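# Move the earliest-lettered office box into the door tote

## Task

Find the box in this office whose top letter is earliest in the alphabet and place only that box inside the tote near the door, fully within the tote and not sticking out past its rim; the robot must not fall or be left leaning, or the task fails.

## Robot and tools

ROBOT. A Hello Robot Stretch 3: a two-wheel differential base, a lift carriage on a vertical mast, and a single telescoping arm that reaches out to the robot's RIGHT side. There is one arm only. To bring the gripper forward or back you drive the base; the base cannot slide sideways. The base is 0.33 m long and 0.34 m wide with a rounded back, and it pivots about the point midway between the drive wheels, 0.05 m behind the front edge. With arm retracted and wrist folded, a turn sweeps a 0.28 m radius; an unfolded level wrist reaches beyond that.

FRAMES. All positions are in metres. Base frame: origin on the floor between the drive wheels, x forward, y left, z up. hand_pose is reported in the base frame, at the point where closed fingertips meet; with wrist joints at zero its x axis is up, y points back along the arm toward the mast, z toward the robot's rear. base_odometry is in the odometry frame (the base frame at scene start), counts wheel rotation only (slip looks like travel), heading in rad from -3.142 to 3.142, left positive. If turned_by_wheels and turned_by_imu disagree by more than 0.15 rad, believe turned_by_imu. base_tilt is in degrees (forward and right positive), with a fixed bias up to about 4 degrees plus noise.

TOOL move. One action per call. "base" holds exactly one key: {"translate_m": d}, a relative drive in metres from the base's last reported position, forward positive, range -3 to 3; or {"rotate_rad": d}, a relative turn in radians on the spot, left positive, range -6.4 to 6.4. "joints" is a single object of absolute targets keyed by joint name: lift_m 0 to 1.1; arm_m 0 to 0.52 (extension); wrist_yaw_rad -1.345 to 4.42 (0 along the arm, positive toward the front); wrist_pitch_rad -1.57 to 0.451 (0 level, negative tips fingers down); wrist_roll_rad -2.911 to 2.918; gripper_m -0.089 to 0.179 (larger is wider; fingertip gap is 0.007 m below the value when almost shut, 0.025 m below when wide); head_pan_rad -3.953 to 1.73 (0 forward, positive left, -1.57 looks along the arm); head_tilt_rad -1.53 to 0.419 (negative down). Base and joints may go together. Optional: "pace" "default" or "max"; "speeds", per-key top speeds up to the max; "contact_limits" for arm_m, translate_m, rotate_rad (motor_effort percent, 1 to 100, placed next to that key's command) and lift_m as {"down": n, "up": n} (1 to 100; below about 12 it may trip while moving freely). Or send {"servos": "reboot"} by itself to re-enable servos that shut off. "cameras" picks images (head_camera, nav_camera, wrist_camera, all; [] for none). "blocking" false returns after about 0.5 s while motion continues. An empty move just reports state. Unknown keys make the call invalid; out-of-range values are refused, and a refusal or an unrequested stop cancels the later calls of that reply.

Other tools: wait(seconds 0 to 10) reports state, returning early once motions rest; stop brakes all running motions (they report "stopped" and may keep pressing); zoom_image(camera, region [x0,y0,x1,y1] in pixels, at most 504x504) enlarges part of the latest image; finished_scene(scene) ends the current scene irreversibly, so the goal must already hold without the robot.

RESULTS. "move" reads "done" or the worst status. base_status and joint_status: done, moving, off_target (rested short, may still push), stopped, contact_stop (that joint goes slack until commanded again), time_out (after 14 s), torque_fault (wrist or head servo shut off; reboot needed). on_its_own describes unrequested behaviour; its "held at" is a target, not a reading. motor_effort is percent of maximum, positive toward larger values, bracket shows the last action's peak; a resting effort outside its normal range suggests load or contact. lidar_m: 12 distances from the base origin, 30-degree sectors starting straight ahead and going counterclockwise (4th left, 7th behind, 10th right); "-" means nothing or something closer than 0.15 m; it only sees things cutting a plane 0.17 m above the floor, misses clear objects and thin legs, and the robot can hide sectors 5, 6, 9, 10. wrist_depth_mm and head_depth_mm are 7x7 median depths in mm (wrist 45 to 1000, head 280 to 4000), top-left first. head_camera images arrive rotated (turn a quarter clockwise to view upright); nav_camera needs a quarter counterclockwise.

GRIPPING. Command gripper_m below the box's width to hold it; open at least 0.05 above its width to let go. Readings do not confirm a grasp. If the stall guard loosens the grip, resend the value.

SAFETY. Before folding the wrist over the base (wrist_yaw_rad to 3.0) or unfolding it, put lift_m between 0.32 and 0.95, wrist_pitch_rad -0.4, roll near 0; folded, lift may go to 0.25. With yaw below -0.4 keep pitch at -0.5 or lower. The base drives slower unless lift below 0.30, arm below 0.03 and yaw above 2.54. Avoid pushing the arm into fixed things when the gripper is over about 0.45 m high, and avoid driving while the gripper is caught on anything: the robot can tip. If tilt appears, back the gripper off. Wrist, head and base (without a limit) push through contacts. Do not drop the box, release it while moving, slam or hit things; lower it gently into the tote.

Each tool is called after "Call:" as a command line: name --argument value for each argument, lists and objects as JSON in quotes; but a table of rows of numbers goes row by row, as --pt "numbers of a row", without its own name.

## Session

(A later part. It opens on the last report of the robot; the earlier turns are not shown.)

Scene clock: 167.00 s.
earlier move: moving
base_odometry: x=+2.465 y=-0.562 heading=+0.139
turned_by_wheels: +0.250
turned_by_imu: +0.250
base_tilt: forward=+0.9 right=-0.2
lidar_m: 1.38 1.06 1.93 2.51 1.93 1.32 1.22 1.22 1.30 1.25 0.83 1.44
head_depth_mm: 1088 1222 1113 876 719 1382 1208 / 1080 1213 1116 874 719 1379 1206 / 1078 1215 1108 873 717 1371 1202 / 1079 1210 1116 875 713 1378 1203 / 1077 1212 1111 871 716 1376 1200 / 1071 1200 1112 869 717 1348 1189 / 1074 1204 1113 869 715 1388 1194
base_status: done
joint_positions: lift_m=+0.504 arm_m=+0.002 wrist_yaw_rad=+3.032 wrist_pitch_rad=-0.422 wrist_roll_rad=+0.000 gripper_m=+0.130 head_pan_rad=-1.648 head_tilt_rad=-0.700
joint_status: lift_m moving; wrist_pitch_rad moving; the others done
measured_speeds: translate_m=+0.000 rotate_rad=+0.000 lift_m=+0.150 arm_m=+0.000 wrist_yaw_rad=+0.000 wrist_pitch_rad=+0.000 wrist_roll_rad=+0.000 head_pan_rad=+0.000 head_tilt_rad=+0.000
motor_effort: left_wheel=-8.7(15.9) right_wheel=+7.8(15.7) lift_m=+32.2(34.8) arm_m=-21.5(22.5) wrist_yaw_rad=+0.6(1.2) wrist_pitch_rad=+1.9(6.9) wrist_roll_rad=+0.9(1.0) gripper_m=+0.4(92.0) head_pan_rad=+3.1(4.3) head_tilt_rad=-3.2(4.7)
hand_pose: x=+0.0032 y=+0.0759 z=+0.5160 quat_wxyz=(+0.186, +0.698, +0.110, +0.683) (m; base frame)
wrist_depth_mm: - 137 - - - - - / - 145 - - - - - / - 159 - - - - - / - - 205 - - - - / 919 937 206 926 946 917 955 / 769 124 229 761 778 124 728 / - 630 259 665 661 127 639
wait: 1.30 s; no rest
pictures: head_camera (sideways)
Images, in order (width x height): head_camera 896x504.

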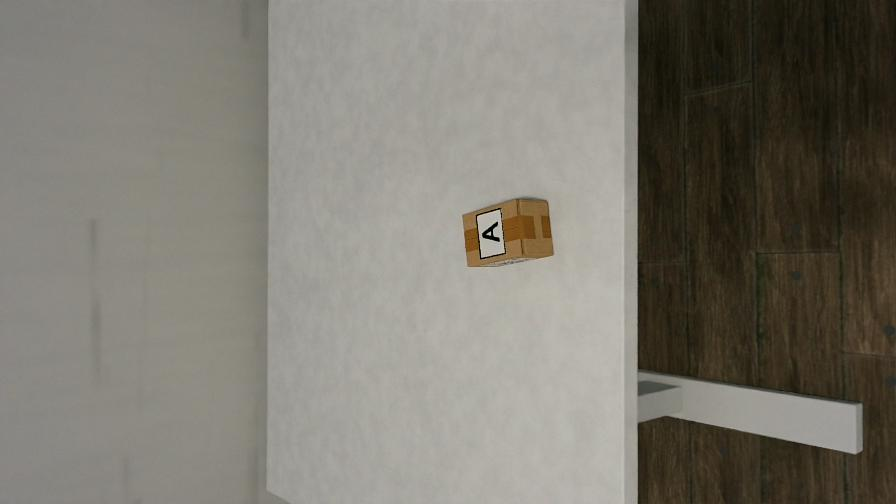

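Call:
move --base '{"translate_m": -0.0186}' --joints '{"lift_m": 0.87, "wrist_yaw_rad": 1.57, "wrist_pitch_rad": -0.4}' --pace "max" --cameras '[]'

Call:
move --joints '{"wrist_yaw_rad": 0.115, "wrist_pitch_rad": -0.8, "arm_m": 0.289}' --pace "max" --cameras '["wrist_camera", "head_camera"]'

Scene clock: 186.13 s.
earlier move: done
move: done
base_odometry: x=+2.446 y=-0.565 heading=+0.138
turned_by_wheels: +0.000
turned_by_imu: +0.001
base_tilt: forward=+0.9 right=-0.3
lidar_m: 1.40 1.08 1.95 2.51 1.91 1.30 1.19 1.21 1.30 1.25 0.83 1.46
head_depth_mm: 1091 1221 1119 875 719 - - / 1086 1213 1109 876 718 - - / 1086 1207 1109 868 716 - - / 1083 1199 1111 868 714 1350 - / 1078 1208 1105 869 720 1374 1248 / 1075 1206 1104 868 717 1351 1243 / 1079 1197 1106 873 721 1383 -
base_status: done
joint_positions: lift_m=+0.870 arm_m=+0.002 wrist_yaw_rad=+1.573 wrist_pitch_rad=-0.420 wrist_roll_rad=+0.000 gripper_m=+0.130 head_pan_rad=-1.647 head_tilt_rad=-0.700
joint_status: all done
measured_speeds: all 0
motor_effort: left_wheel=-9.3(13.0) right_wheel=-1.0(5.9) lift_m=+29.4(32.0) arm_m=-17.7(18.9) wrist_yaw_rad=-1.8(6.2) wrist_pitch_rad=+3.6(6.4) wrist_roll_rad=+0.9(1.0) gripper_m=-0.2(1.2) head_pan_rad=+2.4(3.9) head_tilt_rad=-2.1(3.0)
hand_pose: x=+0.2028 y=-0.1463 z=+0.8823 quat_wxyz=(+0.593, +0.594, -0.384, +0.386) (m; base frame)
wrist_depth_mm: - - - - - - - / - - - - - - - / - - - - - - - / - - - - - - - / - - - - - - - / - 124 - - - 123 - / - - - - - - -
pictures: none
No camera images: "cameras" was empty.

Scene clock: 188.10 s.
move: done
base_odometry: x=+2.446 y=-0.565 heading=+0.138
turned_by_wheels: +0.000
turned_by_imu: +0.000
base_tilt: forward=+1.0 right=-0.1
lidar_m: 1.40 1.07 1.95 2.51 1.92 1.31 1.20 1.20 1.30 1.25 0.83 1.46
head_depth_mm: 1086 1219 1110 300 - 1361 1198 / 1093 1219 431 437 721 1397 1197 / 1085 1206 420 453 720 1383 1201 / 1085 1212 544 514 710 1380 1213 / 1074 1202 1110 844 717 1386 1201 / 1067 1213 1112 871 716 1348 1197 / 1074 1207 1111 871 717 1383 1186
base_status: not commanded
joint_positions: lift_m=+0.870 arm_m=+0.289 wrist_yaw_rad=+0.118 wrist_pitch_rad=-0.809 wrist_roll_rad=+0.000 gripper_m=+0.130 head_pan_rad=-1.647 head_tilt_rad=-0.700
joint_status: all done
measured_speeds: all 0
motor_effort: left_wheel=-9.0(9.4) right_wheel=-1.2(1.3) lift_m=+28.7(29.4) arm_m=+19.6(25.0) wrist_yaw_rad=-2.1(6.2) wrist_pitch_rad=+1.6(4.6) wrist_roll_rad=+0.8(1.0) gripper_m=-0.4(1.5) head_pan_rad=+2.2(4.0) head_tilt_rad=-1.9(2.9)
hand_pose: x=-0.0028 y=-0.5923 z=+0.8066 quat_wxyz=(+0.666, +0.316, -0.632, -0.240) (m; base frame)
wrist_depth_mm: - - - - - - - / - - - - - - - / - - - - - - - / - - - - - - - / - - - 210 - 146 - / - 124 - 194 - 123 - / - 117 - 179 - 116 96
pictures: head_camera (sideways), wrist_camera
Images, in order (width x height): head_camera 896x504, wrist_camera 644x364.

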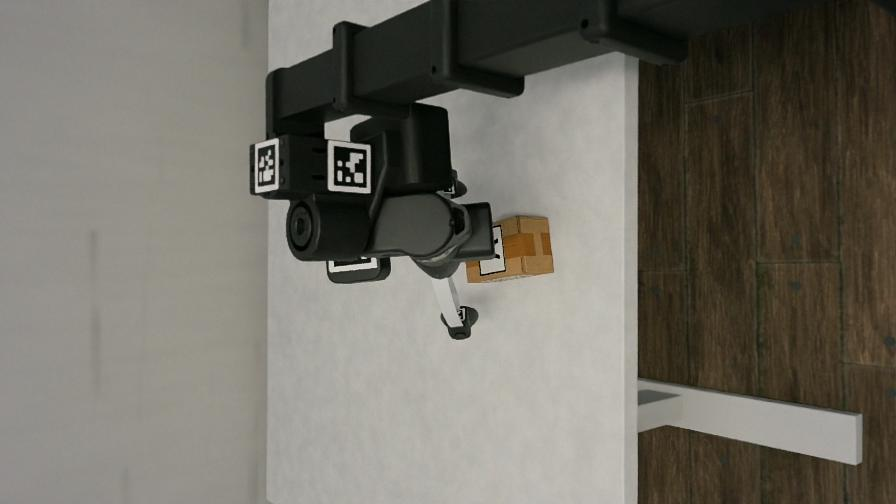

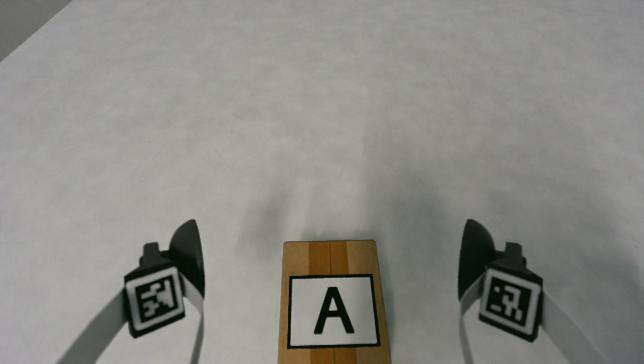

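Call:
move --joints '{"lift_m": 0.803}' --speeds '{"lift_m": 0.1}' --cameras '["head_camera"]'

Call:
move --joints '{"gripper_m": 0.01}' --cameras '["wrist_camera"]'

Call:
move --joints '{"lift_m": 0.865}' --cameras '["wrist_camera"]'

Scene clock: 196.03 s.
move: done
base_odometry: x=+2.446 y=-0.565 heading=+0.138
turned_by_wheels: +0.000
turned_by_imu: +0.001
base_tilt: forward=+0.9 right=-0.2
lidar_m: 1.40 1.07 1.95 2.50 1.91 1.30 1.20 1.20 1.30 1.25 0.83 1.46
head_depth_mm: 1091 1221 1114 846 336 298 1166 / 1088 1210 1116 420 395 1357 1204 / 1082 1219 1112 473 701 1383 1207 / 1077 1214 1110 496 700 1373 1202 / 1074 1212 1108 872 719 1388 1203 / 1075 1205 1106 870 715 1335 1185 / 1069 1201 1102 868 719 1371 1188
base_status: not commanded
joint_positions: lift_m=+0.803 arm_m=+0.289 wrist_yaw_rad=+0.118 wrist_pitch_rad=-0.810 wrist_roll_rad=+0.000 gripper_m=+0.130 head_pan_rad=-1.647 head_tilt_rad=-0.700
joint_status: all done
measured_speeds: all 0
motor_effort: left_wheel=-9.0(9.2) right_wheel=-0.6(1.3) lift_m=+19.6(25.2) arm_m=-21.5(22.3) wrist_yaw_rad=-2.1(2.7) wrist_pitch_rad=+1.6(1.9) wrist_roll_rad=+0.8(1.1) gripper_m=-0.4(1.0) head_pan_rad=+1.9(3.2) head_tilt_rad=+0.1(1.8)
hand_pose: x=-0.0028 y=-0.5921 z=+0.7395 quat_wxyz=(+0.665, +0.317, -0.632, -0.240) (m; base frame)
wrist_depth_mm: - - - - - - - / - - - - - - - / - - - - - - - / - - - 153 - - - / - - - 140 140 146 - / - 124 130 128 127 123 - / - 117 115 117 115 116 96
pictures: head_camera (sideways)
Images, in order (width x height): head_camera 896x504.

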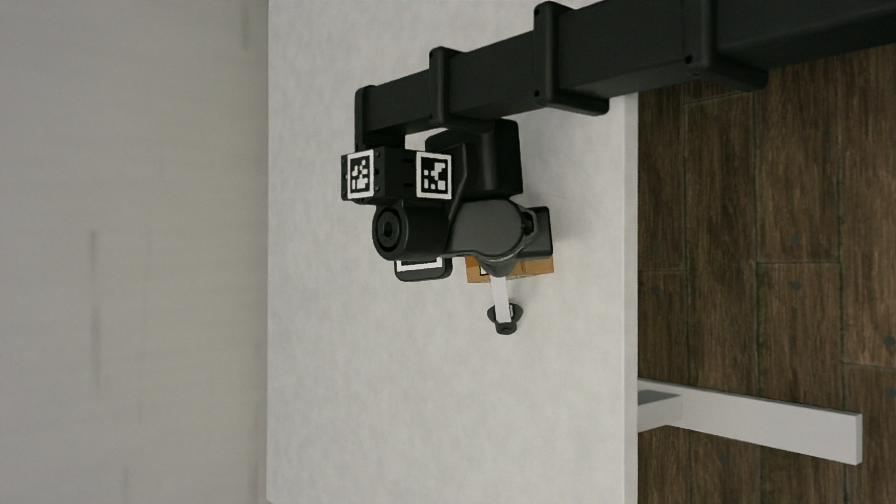

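Scene clock: 197.77 s.
move: done
base_odometry: x=+2.446 y=-0.565 heading=+0.138
turned_by_wheels: +0.000
turned_by_imu: +0.000
base_tilt: forward=+1.0 right=-0.1
lidar_m: 1.40 1.07 1.95 2.51 1.92 1.30 1.20 1.21 1.30 1.25 0.83 1.46
head_depth_mm: 1088 1212 1114 853 336 298 1168 / 1088 1220 1113 420 395 1344 1208 / 1084 1212 1111 474 703 1372 1204 / 1085 1211 1103 497 699 1375 1202 / 1077 1211 1117 869 715 1384 1206 / 1071 1202 1103 869 717 1347 1194 / 1070 1199 1108 878 717 1371 1192
base_status: not commanded
joint_positions: lift_m=+0.803 arm_m=+0.289 wrist_yaw_rad=+0.115 wrist_pitch_rad=-0.788 wrist_roll_rad=-0.004 gripper_m=+0.011 head_pan_rad=-1.647 head_tilt_rad=-0.700
joint_status: all done
measured_speeds: all 0
motor_effort: left_wheel=-8.8(9.4) right_wheel=-0.8(1.6) lift_m=+19.5(19.9) arm_m=-19.4(22.2) wrist_yaw_rad=+0.6(2.4) wrist_pitch_rad=-2.8(2.8) wrist_roll_rad=+2.0(2.3) gripper_m=-27.3(99.2) head_pan_rad=+2.1(3.4) head_tilt_rad=-0.2(2.0)
hand_pose: x=-0.0028 y=-0.5966 z=+0.7431 quat_wxyz=(+0.669, +0.309, -0.634, -0.233) (m; base frame)
wrist_depth_mm: - - - - - - - / - - - - - - - / - - - - - - - / - - - 155 - - - / - - 149 143 147 - - / - - 130 130 128 - - / - 97 - 117 121 - -
pictures: wrist_camera
Images, in order (width x height): wrist_camera 644x364.

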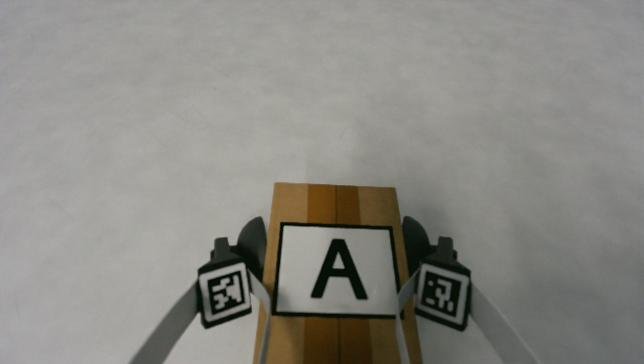

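Scene clock: 199.17 s.
move: done
base_odometry: x=+2.446 y=-0.565 heading=+0.138
turned_by_wheels: +0.000
turned_by_imu: +0.000
base_tilt: forward=+1.1 right=+0.0
lidar_m: 1.40 1.08 1.95 2.51 1.92 1.30 1.20 1.20 1.30 1.25 0.83 1.46
head_depth_mm: 1088 1225 1117 304 - 1355 1207 / 1087 1219 438 436 718 1377 1202 / 1085 1209 426 457 717 1388 1207 / 1079 1208 549 519 718 1376 1208 / 1076 1201 1104 876 716 1388 1202 / 1077 1202 1109 869 717 1336 1191 / 1076 1206 1109 871 716 1377 1190
base_status: not commanded
joint_positions: lift_m=+0.865 arm_m=+0.289 wrist_yaw_rad=+0.114 wrist_pitch_rad=-0.815 wrist_roll_rad=-0.004 gripper_m=+0.014 head_pan_rad=-1.647 head_tilt_rad=-0.700
joint_status: all done
measured_speeds: all 0
motor_effort: left_wheel=-8.8(9.2) right_wheel=-0.3(1.3) lift_m=+32.6(34.2) arm_m=-15.9(19.6) wrist_yaw_rad=+1.6(2.1) wrist_pitch_rad=+2.5(2.9) wrist_roll_rad=+2.1(2.4) gripper_m=-12.9(27.6) head_pan_rad=+0.9(3.0) head_tilt_rad=+0.0(1.5)
hand_pose: x=-0.0036 y=-0.5912 z=+0.8007 quat_wxyz=(+0.666, +0.317, -0.630, -0.242) (m; base frame)
wrist_depth_mm: - - - - - - - / - - - - - - - / - - - - - - - / - - - 154 - - - / - - 150 144 148 - - / - - 130 130 129 - - / - 96 - 119 121 - -
pictures: wrist_camera
Images, in order (width x height): wrist_camera 644x364.

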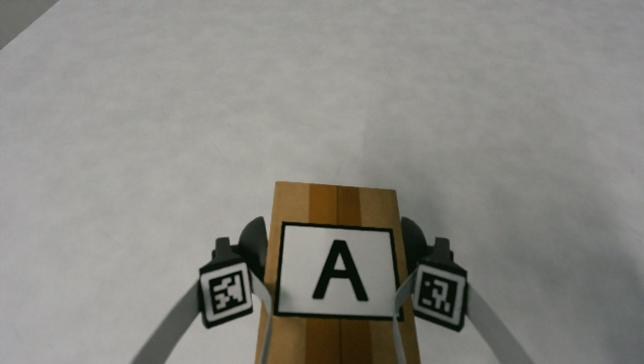

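Call:
move --joints '{"arm_m": 0.005, "wrist_yaw_rad": 1.57, "wrist_pitch_rad": -0.4}' --pace "max" --cameras '[]'

Call:
move --base '{"rotate_rad": 2.003}' --joints '{"lift_m": 0.28, "wrist_yaw_rad": 2.6, "head_pan_rad": 0.0, "head_tilt_rad": -0.45}' --pace "max" --cameras '["wrist_camera"]'

Call:
move --base '{"translate_m": 2.202}' --pace "max" --cameras '[]'

Call:
move --base '{"rotate_rad": 1.14}' --pace "max" --cameras '["head_camera"]'

Scene clock: 217.20 s.
move: done
base_odometry: x=+2.446 y=-0.565 heading=+0.138
turned_by_wheels: +0.000
turned_by_imu: +0.001
base_tilt: forward=+0.8 right=+0.0
lidar_m: 1.40 1.08 1.95 2.51 1.91 1.30 1.20 1.20 1.30 1.25 0.83 1.46
head_depth_mm: 1086 1224 1115 875 719 - - / 1081 1213 1106 875 717 - - / 1079 1220 1105 867 719 304 - / 1081 1208 1113 873 717 1351 - / 1075 1205 1110 876 720 1388 1238 / 1074 1210 1105 873 718 1344 - / 1072 1198 1112 868 716 1377 -
base_status: not commanded
joint_positions: lift_m=+0.865 arm_m=+0.005 wrist_yaw_rad=+1.568 wrist_pitch_rad=-0.430 wrist_roll_rad=-0.003 gripper_m=+0.014 head_pan_rad=-1.647 head_tilt_rad=-0.700
joint_status: all done
measured_speeds: all 0
motor_effort: left_wheel=-8.6(9.1) right_wheel=-0.6(1.3) lift_m=+28.2(32.7) arm_m=-21.9(25.0) wrist_yaw_rad=+2.4(9.5) wrist_pitch_rad=+5.4(8.4) wrist_roll_rad=+1.6(2.2) gripper_m=-13.9(14.0) head_pan_rad=+1.3(2.4) head_tilt_rad=+1.1(2.0)
hand_pose: x=+0.2015 y=-0.1507 z=+0.8751 quat_wxyz=(+0.596, +0.594, -0.382, +0.382) (m; base frame)
wrist_depth_mm: - - - - - - - / - - - - - - - / - - - - - - - / - - - - - - - / - - 158 144 154 - - / - - 131 130 129 - - / - 106 - 119 124 - -
pictures: none
No camera images: "cameras" was empty.

Scene clock: 221.90 s.
move: done
base_odometry: x=+2.446 y=-0.565 heading=+2.141
turned_by_wheels: +2.002
turned_by_imu: +1.996
base_tilt: forward=+0.9 right=+0.0
lidar_m: 1.91 1.30 1.53 1.20 1.21 1.25 0.83 1.52 1.40 1.08 1.78 2.51
head_depth_mm: 2115 2263 2448 2549 2178 1688 1389 / 2223 2339 2547 2698 2153 1690 1391 / 2314 2487 2677 2772 2139 1675 1382 / 2423 2593 2806 2910 2134 1676 1382 / 2529 2751 2970 2933 2138 1685 1381 / 2592 1770 1938 2102 2053 1667 1384 / 1672 1784 1967 2040 1989 1676 1371
base_status: done
joint_positions: lift_m=+0.280 arm_m=+0.005 wrist_yaw_rad=+2.597 wrist_pitch_rad=-0.428 wrist_roll_rad=-0.003 gripper_m=+0.014 head_pan_rad=+0.001 head_tilt_rad=-0.448
joint_status: all done
measured_speeds: all 0
motor_effort: left_wheel=-9.9(15.5) right_wheel=+9.9(14.2) lift_m=+21.0(26.6) arm_m=-21.4(22.5) wrist_yaw_rad=+3.2(9.2) wrist_pitch_rad=+4.6(5.3) wrist_roll_rad=+1.7(1.9) gripper_m=-13.6(14.4) head_pan_rad=-2.4(4.6) head_tilt_rad=-0.2(5.0)
hand_pose: x=+0.0944 y=+0.0409 z=+0.2905 quat_wxyz=(+0.331, +0.705, -0.041, +0.626) (m; base frame)
wrist_depth_mm: - - - - - - - / - - - - - - - / - - - - - - - / 755 735 756 761 754 748 754 / 593 606 157 144 154 614 619 / 500 499 131 131 129 501 513 / 222 106 261 119 124 434 441
pictures: wrist_camera
Images, in order (width x height): wrist_camera 644x364.

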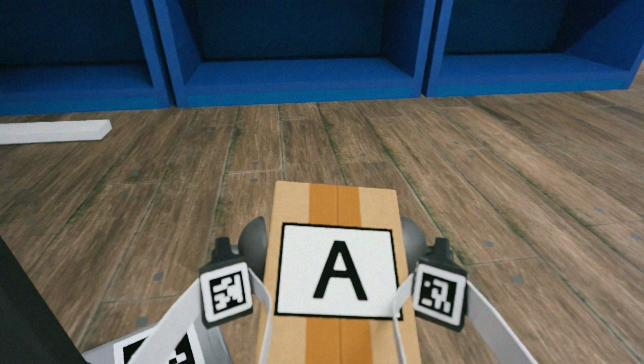

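Scene clock: 230.70 s.
move: done
base_odometry: x=+1.258 y=+1.289 heading=+2.141
turned_by_wheels: +0.000
turned_by_imu: -0.002
base_tilt: forward=+0.9 right=-0.1
lidar_m: 0.50 0.63 1.30 0.77 0.71 1.38 3.01 2.36 1.80 0.81 0.53 0.49
head_depth_mm: 382 406 435 469 508 556 610 / 397 425 456 492 537 589 651 / 414 444 480 520 569 625 697 / 434 467 504 551 605 673 755 / 452 490 533 585 646 723 816 / 477 514 563 624 695 781 893 / 502 546 599 665 748 847 986
base_status: done
joint_positions: lift_m=+0.280 arm_m=+0.005 wrist_yaw_rad=+2.597 wrist_pitch_rad=-0.428 wrist_roll_rad=-0.003 gripper_m=+0.014 head_pan_rad=+0.000 head_tilt_rad=-0.451
joint_status: not commanded
measured_speeds: all 0
motor_effort: left_wheel=-3.0(14.9) right_wheel=+9.7(15.6) lift_m=+25.0(25.0) arm_m=-17.3(21.6) wrist_yaw_rad=+2.7(3.6) wrist_pitch_rad=+4.9(5.3) wrist_roll_rad=+1.5(1.9) gripper_m=-13.5(14.4) head_pan_rad=-2.8(5.3) head_tilt_rad=-1.8(3.5)
hand_pose: x=+0.0943 y=+0.0409 z=+0.2905 quat_wxyz=(+0.331, +0.705, -0.040, +0.626) (m; base frame)
wrist_depth_mm: - - - - - - - / - - - - - - - / - - - - - - - / 712 739 749 752 751 - - / 606 600 157 144 154 585 486 / 508 500 131 131 129 504 453 / 227 106 261 118 124 438 428
pictures: none
No camera images: "cameras" was empty.

Scene clock: 232.53 s.
move: done
base_odometry: x=+1.258 y=+1.289 heading=-3.003
turned_by_wheels: +1.140
turned_by_imu: +1.134
base_tilt: forward=+0.9 right=-0.1
lidar_m: 1.56 0.70 0.57 1.38 3.34 2.34 1.80 0.74 0.52 0.49 0.51 0.67
head_depth_mm: 1615 1593 1564 1543 1487 1544 1361 / 2138 2266 2462 2319 2043 1667 1383 / 2150 2324 2509 2703 2175 1690 1384 / 2149 2304 2542 2689 2129 1663 1384 / 2176 2300 2526 2674 2096 1694 1379 / 2186 2327 2527 2695 2113 1664 1375 / 2186 2382 2536 2711 2131 1683 1387
base_status: done
joint_positions: lift_m=+0.280 arm_m=+0.005 wrist_yaw_rad=+2.597 wrist_pitch_rad=-0.428 wrist_roll_rad=-0.003 gripper_m=+0.014 head_pan_rad=+0.000 head_tilt_rad=-0.451
joint_status: not commanded
measured_speeds: all 0
motor_effort: left_wheel=-9.4(16.6) right_wheel=+9.2(17.9) lift_m=+25.6(25.7) arm_m=-21.2(22.3) wrist_yaw_rad=+2.8(3.2) wrist_pitch_rad=+4.9(5.3) wrist_roll_rad=+1.6(1.9) gripper_m=-13.5(14.0) head_pan_rad=-2.4(4.6) head_tilt_rad=-2.1(3.0)
hand_pose: x=+0.0943 y=+0.0409 z=+0.2905 quat_wxyz=(+0.331, +0.705, -0.040, +0.626) (m; base frame)
wrist_depth_mm: - - - - - - - / - - - - - - - / - - 950 - 858 - - / 731 762 745 158 762 774 766 / 599 597 157 144 155 609 607 / 506 503 131 130 129 513 507 / 227 106 261 119 124 435 436
pictures: head_camera (sideways)
Images, in order (width x height): head_camera 896x504.

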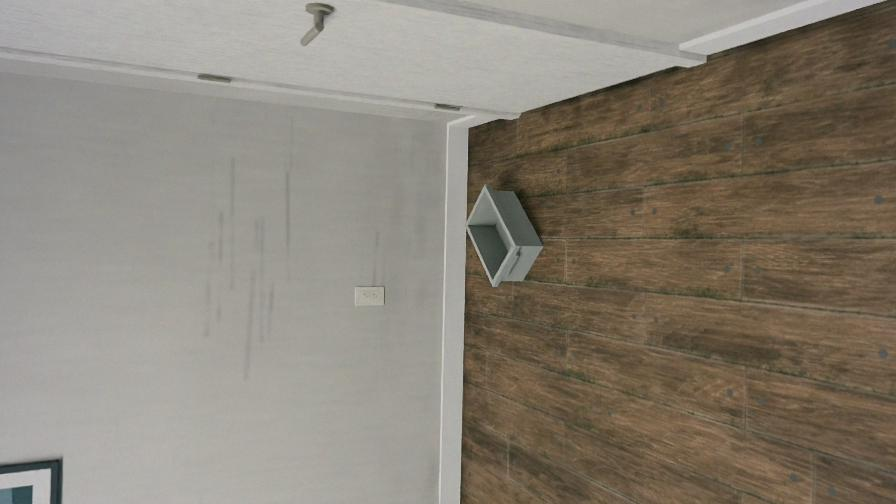

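Call:
move --base '{"translate_m": 0.7}' --joints '{"head_pan_rad": 0.0, "head_tilt_rad": -0.5}' --pace "max" --cameras '["head_camera"]'

Call:
zoom_image --camera "head_camera" --region '[460, 100, 680, 320]'

Scene clock: 239.13 s.
move: done
base_odometry: x=+0.564 y=+1.192 heading=-3.003
turned_by_wheels: +0.000
turned_by_imu: +0.000
base_tilt: forward=+0.9 right=-0.2
lidar_m: 1.44 1.86 2.46 0.50 0.51 2.95 2.23 0.69 0.48 0.46 0.47 0.62
head_depth_mm: 1501 1552 1438 1427 1417 1405 1313 / 1537 1660 1815 1995 1931 1600 1340 / 1545 1689 1830 2029 1979 1609 1337 / 1542 1663 1817 2027 1901 1602 1332 / 1560 1686 1843 2025 1961 1594 1335 / 1554 1678 1835 2031 1969 1589 1330 / 1572 1686 1841 2053 1961 1591 1325
base_status: done
joint_positions: lift_m=+0.280 arm_m=+0.005 wrist_yaw_rad=+2.597 wrist_pitch_rad=-0.428 wrist_roll_rad=-0.003 gripper_m=+0.014 head_pan_rad=+0.000 head_tilt_rad=-0.500
joint_status: all done
measured_speeds: all 0
motor_effort: left_wheel=+2.8(11.4) right_wheel=+2.3(21.1) lift_m=+28.5(28.5) arm_m=-5.4(14.5) wrist_yaw_rad=+2.5(3.5) wrist_pitch_rad=+4.7(5.2) wrist_roll_rad=+1.6(1.9) gripper_m=-12.7(14.2) head_pan_rad=-2.3(3.8) head_tilt_rad=-1.4(3.8)
hand_pose: x=+0.0943 y=+0.0409 z=+0.2905 quat_wxyz=(+0.331, +0.705, -0.040, +0.626) (m; base frame)
wrist_depth_mm: 406 - - - - - - / 427 482 - - - - - / 453 517 - - - - - / 476 607 751 756 759 762 763 / 488 584 157 144 154 611 595 / 500 503 130 130 129 511 512 / 228 106 261 119 123 438 436
pictures: head_camera (sideways)
Images, in order (width x height): head_camera 896x504.

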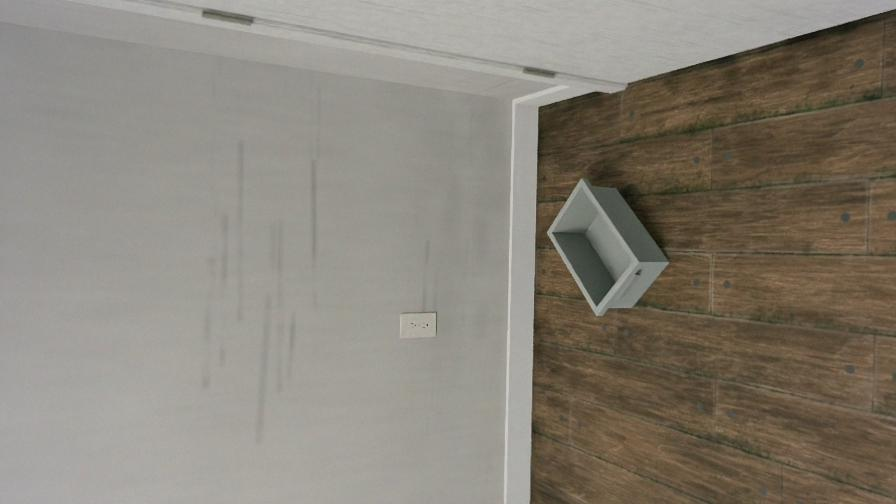

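Scaled by 2.291 from the camera's 896x504 image, which has a finer 1280x720 frame.

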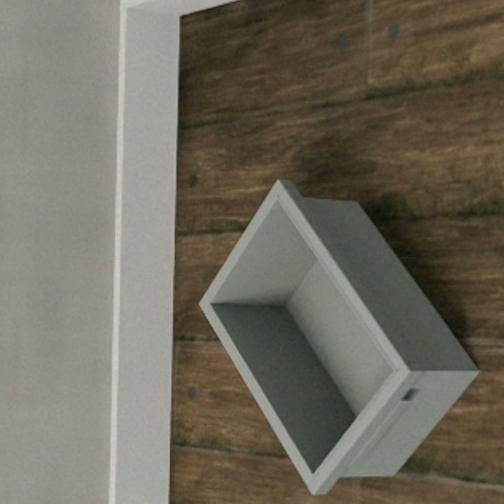

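Call:
move --base '{"rotate_rad": 0.377}' --pace "max" --cameras '[]'

Call:
move --base '{"translate_m": 1.15}' --joints '{"head_pan_rad": -1.647, "head_tilt_rad": -0.9}' --pace "max" --cameras '[]'

Call:
move --base '{"rotate_rad": 0.475}' --pace "max" --cameras '["head_camera"]'

Scene clock: 280.63 s.
move: done
base_odometry: x=+0.564 y=+1.192 heading=-2.626
turned_by_wheels: +0.377
turned_by_imu: +0.376
base_tilt: forward=+0.9 right=-0.3
lidar_m: 1.83 2.19 0.50 0.50 0.60 2.50 0.84 0.52 0.46 0.46 0.55 1.00
head_depth_mm: 1516 1613 1755 1902 2019 1599 1353 / 1546 1676 1822 1989 2002 1602 1341 / 1609 1767 1897 2080 1994 1605 1337 / 1685 1820 2002 2187 1985 1603 1340 / 1718 1897 2068 2311 1973 1597 1334 / 1809 1987 2158 2385 1973 1594 1334 / 1881 2069 2276 2490 1994 1589 1333
base_status: done
joint_positions: lift_m=+0.280 arm_m=+0.005 wrist_yaw_rad=+2.597 wrist_pitch_rad=-0.428 wrist_roll_rad=-0.003 gripper_m=+0.014 head_pan_rad=+0.000 head_tilt_rad=-0.500
joint_status: not commanded
measured_speeds: all 0
motor_effort: left_wheel=-8.1(15.2) right_wheel=+9.2(17.3) lift_m=+30.0(30.3) arm_m=+3.5(3.7) wrist_yaw_rad=+2.9(3.3) wrist_pitch_rad=+4.9(5.1) wrist_roll_rad=+1.5(1.8) gripper_m=-13.8(14.3) head_pan_rad=-1.3(2.8) head_tilt_rad=-2.1(3.5)
hand_pose: x=+0.0943 y=+0.0409 z=+0.2905 quat_wxyz=(+0.331, +0.705, -0.040, +0.626) (m; base frame)
wrist_depth_mm: 433 452 478 - - - - / 470 490 492 - - - - / 490 - - - - - - / - - - 755 756 774 743 / 580 583 152 144 154 609 608 / 505 503 131 130 129 511 503 / 226 106 262 119 124 435 435
pictures: none
No camera images: "cameras" was empty.

Scene clock: 285.83 s.
move: done
base_odometry: x=-0.436 y=+0.626 heading=-2.626
turned_by_wheels: +0.000
turned_by_imu: -0.001
base_tilt: forward=+0.8 right=-0.1
lidar_m: 0.74 0.89 1.65 1.82 1.11 1.01 1.50 0.90 0.80 0.80 0.82 0.74
head_depth_mm: 702 801 940 1129 1362 1259 1143 / 720 828 975 1181 1378 1258 1137 / 746 859 1013 1252 1423 1259 688 / 769 890 1063 1323 1431 1257 748 / 786 909 1113 1406 1411 1248 1140 / 840 985 1197 1504 1420 1235 1128 / 873 1027 1250 1446 1423 1267 1141
base_status: done
joint_positions: lift_m=+0.280 arm_m=+0.005 wrist_yaw_rad=+2.598 wrist_pitch_rad=-0.428 wrist_roll_rad=-0.003 gripper_m=+0.014 head_pan_rad=-1.648 head_tilt_rad=-0.901
joint_status: all done
measured_speeds: all 0
motor_effort: left_wheel=+6.1(12.8) right_wheel=+1.1(16.6) lift_m=+32.4(32.6) arm_m=+7.3(7.4) wrist_yaw_rad=+2.4(3.3) wrist_pitch_rad=+4.8(5.3) wrist_roll_rad=+1.7(1.9) gripper_m=-13.5(14.6) head_pan_rad=+2.4(7.0) head_tilt_rad=+1.2(6.1)
hand_pose: x=+0.0943 y=+0.0409 z=+0.2905 quat_wxyz=(+0.331, +0.705, -0.040, +0.626) (m; base frame)
wrist_depth_mm: - - - - - - - / - - - - - - - / - - - - - 919 - / 753 751 759 751 764 753 - / 602 612 159 143 154 603 609 / 505 507 130 130 129 510 512 / 226 106 261 119 124 436 438
pictures: none
No camera images: "cameras" was empty.

Scene clock: 287.13 s.
move: done
base_odometry: x=-0.436 y=+0.626 heading=-2.152
turned_by_wheels: +0.475
turned_by_imu: +0.473
base_tilt: forward=+0.9 right=-0.3
lidar_m: 0.85 1.51 1.98 1.15 1.02 1.63 0.92 0.81 0.81 0.85 0.74 0.74
head_depth_mm: 827 910 1026 1186 1354 1263 1131 / 897 1009 1166 1360 1410 1259 1137 / 977 1118 1309 1532 1388 1235 690 / 954 1103 1314 1538 1363 1230 750 / 867 993 1160 1392 1413 1262 1139 / 798 900 1035 1207 1362 1271 1130 / 736 823 932 1076 1275 1252 1140
base_status: done
joint_positions: lift_m=+0.280 arm_m=+0.005 wrist_yaw_rad=+2.598 wrist_pitch_rad=-0.428 wrist_roll_rad=-0.003 gripper_m=+0.014 head_pan_rad=-1.647 head_tilt_rad=-0.900
joint_status: not commanded
measured_speeds: all 0
motor_effort: left_wheel=-6.1(16.8) right_wheel=+8.7(16.5) lift_m=+31.7(32.3) arm_m=+6.6(7.8) wrist_yaw_rad=+2.6(3.3) wrist_pitch_rad=+4.8(5.1) wrist_roll_rad=+1.6(1.8) gripper_m=-13.1(14.3) head_pan_rad=+2.6(4.4) head_tilt_rad=+0.2(1.8)
hand_pose: x=+0.0943 y=+0.0409 z=+0.2905 quat_wxyz=(+0.331, +0.705, -0.040, +0.626) (m; base frame)
wrist_depth_mm: - - - - - - - / - - - - - - - / - - - - - - - / 755 739 750 756 747 762 754 / 604 596 158 144 154 604 598 / 507 501 130 130 129 515 510 / 226 106 262 119 124 435 439
pictures: head_camera (sideways)
Images, in order (width x height): head_camera 896x504.

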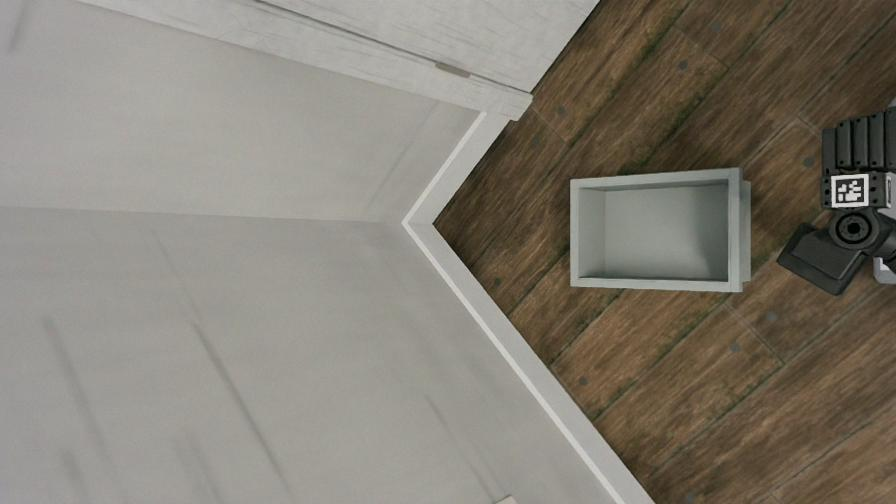

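Call:
move --base '{"translate_m": -0.0077}' --joints '{"lift_m": 0.4}' --pace "max" --cameras '[]'

Call:
move --joints '{"wrist_yaw_rad": 0.0, "arm_m": 0.234}' --pace "max" --cameras '[]'

Call:
move --joints '{"wrist_pitch_rad": -0.8, "lift_m": 0.2}' --cameras '["head_camera", "wrist_camera"]'

Scene clock: 298.37 s.
move: done
base_odometry: x=-0.432 y=+0.632 heading=-2.152
turned_by_wheels: +0.000
turned_by_imu: +0.001
base_tilt: forward=+1.0 right=-0.3
lidar_m: 0.86 1.52 1.96 1.14 1.06 1.62 0.91 0.80 0.80 0.85 0.74 0.74
head_depth_mm: 824 905 1020 1176 1380 1259 1134 / 890 1007 1161 1347 1423 1266 588 / 970 1110 1297 1520 1416 1240 590 / 962 1112 1325 1554 1364 1249 646 / 872 997 1164 1397 1423 1258 1137 / 802 906 1045 1216 1377 1250 1129 / 744 830 936 1087 1290 1263 1133
base_status: done
joint_positions: lift_m=+0.400 arm_m=+0.005 wrist_yaw_rad=+2.598 wrist_pitch_rad=-0.428 wrist_roll_rad=-0.003 gripper_m=+0.014 head_pan_rad=-1.647 head_tilt_rad=-0.900
joint_status: all done
measured_speeds: all 0
motor_effort: left_wheel=-4.9(13.2) right_wheel=-1.3(6.9) lift_m=+30.7(35.4) arm_m=-1.0(1.5) wrist_yaw_rad=+2.7(3.2) wrist_pitch_rad=+4.9(5.3) wrist_roll_rad=+1.6(1.8) gripper_m=-13.1(14.0) head_pan_rad=+3.2(3.5) head_tilt_rad=-0.6(1.5)
hand_pose: x=+0.0942 y=+0.0410 z=+0.4105 quat_wxyz=(+0.331, +0.705, -0.040, +0.626) (m; base frame)
wrist_depth_mm: - - - - - - - / - - - - - - - / - - - - - - - / 952 951 - 946 956 - - / 779 776 751 143 154 768 766 / 652 658 130 130 129 647 659 / 228 533 544 119 124 575 557
pictures: none
No camera images: "cameras" was empty.

Scene clock: 300.17 s.
move: done
base_odometry: x=-0.432 y=+0.632 heading=-2.152
turned_by_wheels: +0.000
turned_by_imu: +0.000
base_tilt: forward=+1.1 right=+0.0
lidar_m: 0.86 1.51 1.96 1.14 1.06 1.62 0.91 0.80 0.80 0.86 0.74 0.74
head_depth_mm: 822 905 1019 1186 1359 1261 1131 / 889 998 1161 1342 1426 1241 594 / 974 1110 1297 1523 746 1121 1115 / 959 1105 1322 1553 843 1248 1134 / 873 1000 1163 1390 1419 1267 1133 / 804 906 1044 1227 1372 1263 1140 / 738 825 941 1089 1291 1261 1135
base_status: not commanded
joint_positions: lift_m=+0.400 arm_m=+0.234 wrist_yaw_rad=+0.003 wrist_pitch_rad=-0.427 wrist_roll_rad=-0.003 gripper_m=+0.014 head_pan_rad=-1.647 head_tilt_rad=-0.900
joint_status: all done
measured_speeds: all 0
motor_effort: left_wheel=-5.0(5.1) right_wheel=-1.1(1.8) lift_m=+26.0(30.7) arm_m=+22.9(24.7) wrist_yaw_rad=-1.8(9.7) wrist_pitch_rad=+5.0(5.2) wrist_roll_rad=+1.6(1.8) gripper_m=-13.4(14.1) head_pan_rad=+2.8(3.7) head_tilt_rad=-0.7(1.3)
hand_pose: x=-0.0208 y=-0.6022 z=+0.4106 quat_wxyz=(+0.692, +0.151, -0.690, -0.149) (m; base frame)
wrist_depth_mm: 305 345 388 - - - 307 / 322 365 - - - - 327 / 336 376 - - - - 347 / 348 383 - 155 - - 364 / 369 - 150 143 149 - 395 / 380 - 130 131 129 461 - / 388 97 546 119 123 503 466
pictures: none
No camera images: "cameras" was empty.

Scene clock: 302.83 s.
move: done
base_odometry: x=-0.432 y=+0.632 heading=-2.152
turned_by_wheels: +0.000
turned_by_imu: +0.000
base_tilt: forward=+1.1 right=-0.2
lidar_m: 0.86 1.51 1.96 1.14 1.06 1.62 0.91 0.80 0.80 0.48 0.74 0.74
head_depth_mm: 825 907 1019 1175 1362 1261 1136 / 894 1010 1155 1352 1408 1267 1134 / 970 1109 1295 1529 1417 880 951 / 959 1111 1321 1552 1346 1203 1135 / 870 998 1164 1397 1413 1263 1132 / 805 905 1037 1216 1358 1267 1132 / 742 826 939 1088 1284 1260 1144
base_status: not commanded
joint_positions: lift_m=+0.200 arm_m=+0.234 wrist_yaw_rad=+0.003 wrist_pitch_rad=-0.815 wrist_roll_rad=-0.003 gripper_m=+0.014 head_pan_rad=-1.647 head_tilt_rad=-0.900
joint_status: all done
measured_speeds: all 0
motor_effort: left_wheel=-5.1(5.1) right_wheel=-1.3(2.1) lift_m=+20.2(24.3) arm_m=+21.4(22.9) wrist_yaw_rad=-2.0(2.6) wrist_pitch_rad=+2.6(7.2) wrist_roll_rad=+1.6(1.8) gripper_m=-13.0(14.2) head_pan_rad=+0.9(3.6) head_tilt_rad=-0.8(2.1)
hand_pose: x=-0.0211 y=-0.5371 z=+0.1356 quat_wxyz=(+0.651, +0.282, -0.648, -0.279) (m; base frame)
wrist_depth_mm: 334 366 - 521 490 429 341 / - - 458 459 458 437 373 / - 402 423 426 412 393 393 / 360 358 236 155 227 346 357 / 319 323 193 144 151 309 318 / 291 287 130 130 129 180 291 / 270 106 215 119 125 161 267
pictures: head_camera (sideways), wrist_camera
Images, in order (width x height): head_camera 896x504, wrist_camera 644x364.

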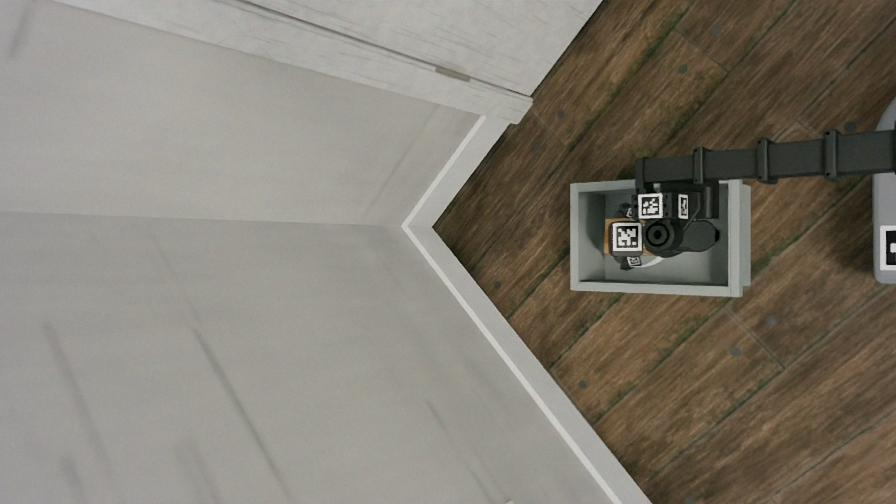

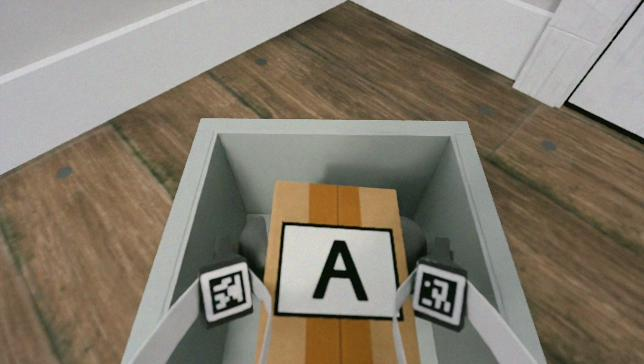

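Call:
move --joints '{"lift_m": 0.114}' --speeds '{"lift_m": 0.09}' --cameras '[]'

Call:
move --joints '{"lift_m": 0.082}' --speeds '{"lift_m": 0.03}' --contact_limits '{"lift_m": {"down": 13}}' --cameras '["wrist_camera"]'

Scene clock: 309.40 s.
move: done
base_odometry: x=-0.432 y=+0.632 heading=-2.152
turned_by_wheels: +0.000
turned_by_imu: +0.001
base_tilt: forward=+0.9 right=-0.1
lidar_m: 0.86 1.51 1.97 1.14 1.06 1.63 0.91 0.80 0.80 0.86 0.74 0.74
head_depth_mm: 822 896 1022 1188 1369 1249 1134 / 894 1006 1157 1344 1428 1260 1127 / 977 1115 1298 1514 1410 971 871 / 957 1114 1330 1551 1352 1196 1131 / 870 998 1158 1403 1414 1263 1136 / 804 901 1048 1228 1373 1262 1140 / 742 832 937 1081 1286 1265 1131
base_status: not commanded
joint_positions: lift_m=+0.114 arm_m=+0.234 wrist_yaw_rad=+0.003 wrist_pitch_rad=-0.816 wrist_roll_rad=-0.003 gripper_m=+0.014 head_pan_rad=-1.647 head_tilt_rad=-0.900
joint_status: all done
measured_speeds: all 0
motor_effort: left_wheel=-4.9(5.1) right_wheel=-1.8(2.1) lift_m=+20.3(22.1) arm_m=+18.9(19.7) wrist_yaw_rad=-2.2(2.5) wrist_pitch_rad=+2.6(2.9) wrist_roll_rad=+1.5(1.8) gripper_m=-12.8(14.2) head_pan_rad=+1.4(3.2) head_tilt_rad=-0.4(2.4)
hand_pose: x=-0.0211 y=-0.5371 z=+0.0496 quat_wxyz=(+0.651, +0.282, -0.647, -0.279) (m; base frame)
wrist_depth_mm: - 163 - - - 176 355 / 327 148 - - - 163 325 / - 148 212 - - 163 128 / - 139 213 155 229 162 112 / 109 139 158 143 148 161 107 / 109 140 131 131 129 149 111 / - 115 185 119 125 140 111
pictures: none
No camera images: "cameras" was empty.

Scene clock: 310.90 s.
move: done
base_odometry: x=-0.432 y=+0.632 heading=-2.152
turned_by_wheels: +0.000
turned_by_imu: +0.000
base_tilt: forward=+1.0 right=-0.1
lidar_m: 0.86 1.51 1.97 1.14 1.06 1.63 0.90 0.80 0.80 0.85 0.74 0.74
head_depth_mm: 823 900 1026 1180 1364 1263 1134 / 888 1003 1153 1351 1408 1260 1143 / 967 1103 1305 1527 1411 1171 906 / 964 1114 1324 1554 1369 1201 1138 / 877 998 1159 1397 1424 1255 1128 / 803 901 1037 1222 1381 1261 1132 / 742 829 939 1089 1288 1258 1134
base_status: not commanded
joint_positions: lift_m=+0.082 arm_m=+0.234 wrist_yaw_rad=+0.002 wrist_pitch_rad=-0.755 wrist_roll_rad=-0.010 gripper_m=+0.014 head_pan_rad=-1.647 head_tilt_rad=-0.900
joint_status: all done
measured_speeds: all 0
motor_effort: left_wheel=-4.8(5.1) right_wheel=-1.3(1.9) lift_m=+9.9(22.0) arm_m=+17.6(18.9) wrist_yaw_rad=-1.7(2.4) wrist_pitch_rad=-8.3(9.4) wrist_roll_rad=+3.9(4.1) gripper_m=-13.3(13.9) head_pan_rad=+1.2(2.7) head_tilt_rad=-2.1(2.8)
contact_limits: lift_m down 13 (down: maximum 72; up: maximum 65)
hand_pose: x=-0.0212 y=-0.5491 z=+0.0276 quat_wxyz=(+0.661, +0.263, -0.654, -0.259) (m; base frame)
wrist_depth_mm: - 146 - - - 147 - / - 136 - - - 153 115 / - 148 211 - - 162 113 / - 138 212 158 - 162 113 / - 139 158 145 147 161 107 / 109 140 131 130 128 149 112 / - 116 164 118 124 139 111
pictures: wrist_camera
Images, in order (width x height): wrist_camera 644x364.

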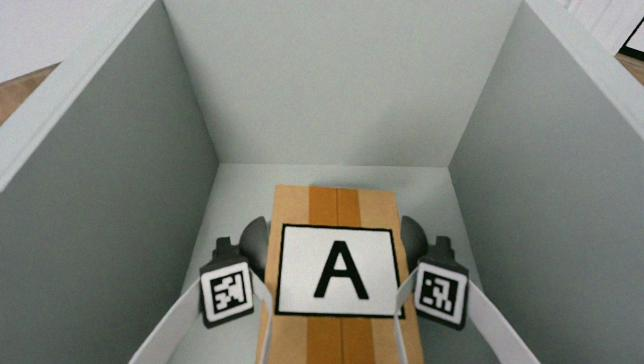

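Call:
move --joints '{"lift_m": 0.09, "gripper_m": 0.115}' --cameras '["wrist_camera"]'

Call:
move --joints '{"lift_m": 0.36}' --pace "max" --cameras '["wrist_camera"]'

Scene clock: 315.87 s.
move: done
base_odometry: x=-0.432 y=+0.632 heading=-2.152
turned_by_wheels: +0.000
turned_by_imu: +0.001
base_tilt: forward=+1.0 right=-0.3
lidar_m: 0.86 1.51 1.96 1.14 1.06 1.62 0.91 0.80 0.80 0.86 0.74 0.74
head_depth_mm: 825 910 1024 1179 1369 1256 1137 / 890 1004 1160 1355 1426 1260 1136 / 974 1106 1291 1523 1420 998 893 / 961 1117 1321 1556 1368 1115 1140 / 876 992 1161 1394 1419 1262 1135 / 805 905 1038 1224 1378 1267 1135 / 743 825 937 1091 1292 1262 1131
base_status: not commanded
joint_positions: lift_m=+0.090 arm_m=+0.234 wrist_yaw_rad=+0.001 wrist_pitch_rad=-0.809 wrist_roll_rad=-0.005 gripper_m=+0.115 head_pan_rad=-1.647 head_tilt_rad=-0.900
joint_status: all done
measured_speeds: all 0
motor_effort: left_wheel=-4.8(5.2) right_wheel=-1.3(1.9) lift_m=+27.4(31.3) arm_m=+15.3(16.0) wrist_yaw_rad=-0.7(1.6) wrist_pitch_rad=+1.3(8.9) wrist_roll_rad=+2.2(3.9) gripper_m=+1.0(91.5) head_pan_rad=+2.3(2.3) head_tilt_rad=-1.1(2.7)
hand_pose: x=-0.0214 y=-0.5384 z=+0.0267 quat_wxyz=(+0.652, +0.279, -0.648, -0.278) (m; base frame)
wrist_depth_mm: - 138 - - - 151 126 / - 138 - - - 162 110 / - 149 213 - - 161 118 / - 140 194 155 - 161 112 / 109 140 157 145 149 149 106 / 109 123 134 132 137 124 111 / - 132 125 121 125 120 105
pictures: wrist_camera
Images, in order (width x height): wrist_camera 644x364.

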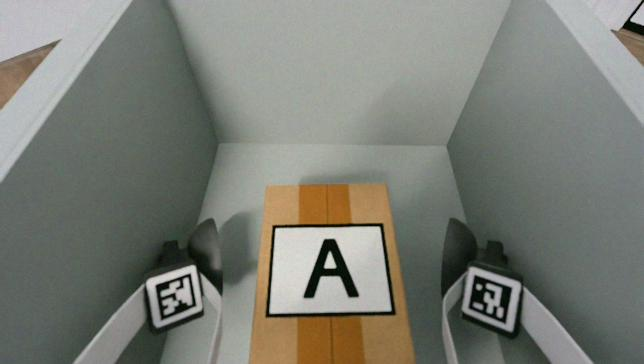

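Scene clock: 318.47 s.
move: done
base_odometry: x=-0.432 y=+0.632 heading=-2.152
turned_by_wheels: +0.000
turned_by_imu: +0.000
base_tilt: forward=+1.0 right=-0.2
lidar_m: 0.86 1.51 1.97 1.14 1.06 1.62 0.91 0.80 0.80 0.86 0.74 0.74
head_depth_mm: 823 902 1022 1179 1370 1265 1134 / 891 999 1171 1346 1414 1242 650 / 968 1110 1297 1520 1413 779 1125 / 962 1104 1329 1548 1288 1233 1131 / 874 998 1165 1394 1405 1258 1137 / 803 904 1039 1213 1379 1267 1140 / 741 826 938 1088 1289 1259 1134
base_status: not commanded
joint_positions: lift_m=+0.360 arm_m=+0.234 wrist_yaw_rad=+0.001 wrist_pitch_rad=-0.811 wrist_roll_rad=-0.004 gripper_m=+0.115 head_pan_rad=-1.647 head_tilt_rad=-0.900
joint_status: all done
measured_speeds: all 0
motor_effort: left_wheel=-4.8(5.1) right_wheel=-1.4(2.0) lift_m=+31.3(34.0) arm_m=+13.6(15.3) wrist_yaw_rad=-0.4(0.8) wrist_pitch_rad=+1.6(2.1) wrist_roll_rad=+2.2(2.5) gripper_m=+0.5(1.9) head_pan_rad=+0.0(1.9) head_tilt_rad=-1.9(3.0)
hand_pose: x=-0.0214 y=-0.5380 z=+0.2964 quat_wxyz=(+0.652, +0.280, -0.648, -0.278) (m; base frame)
wrist_depth_mm: 331 375 - - - - 343 / 358 - - 667 - - 375 / 374 - 591 626 604 469 - / 427 522 553 554 545 520 465 / - 496 485 514 500 489 473 / 446 124 321 - 335 124 444 / 423 124 382 366 372 398 408
pictures: wrist_camera
Images, in order (width x height): wrist_camera 644x364.

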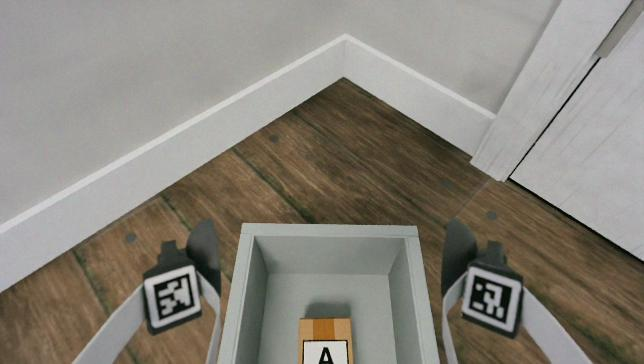

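Call:
finished_scene --scene 3

The scene is finished: the task was done.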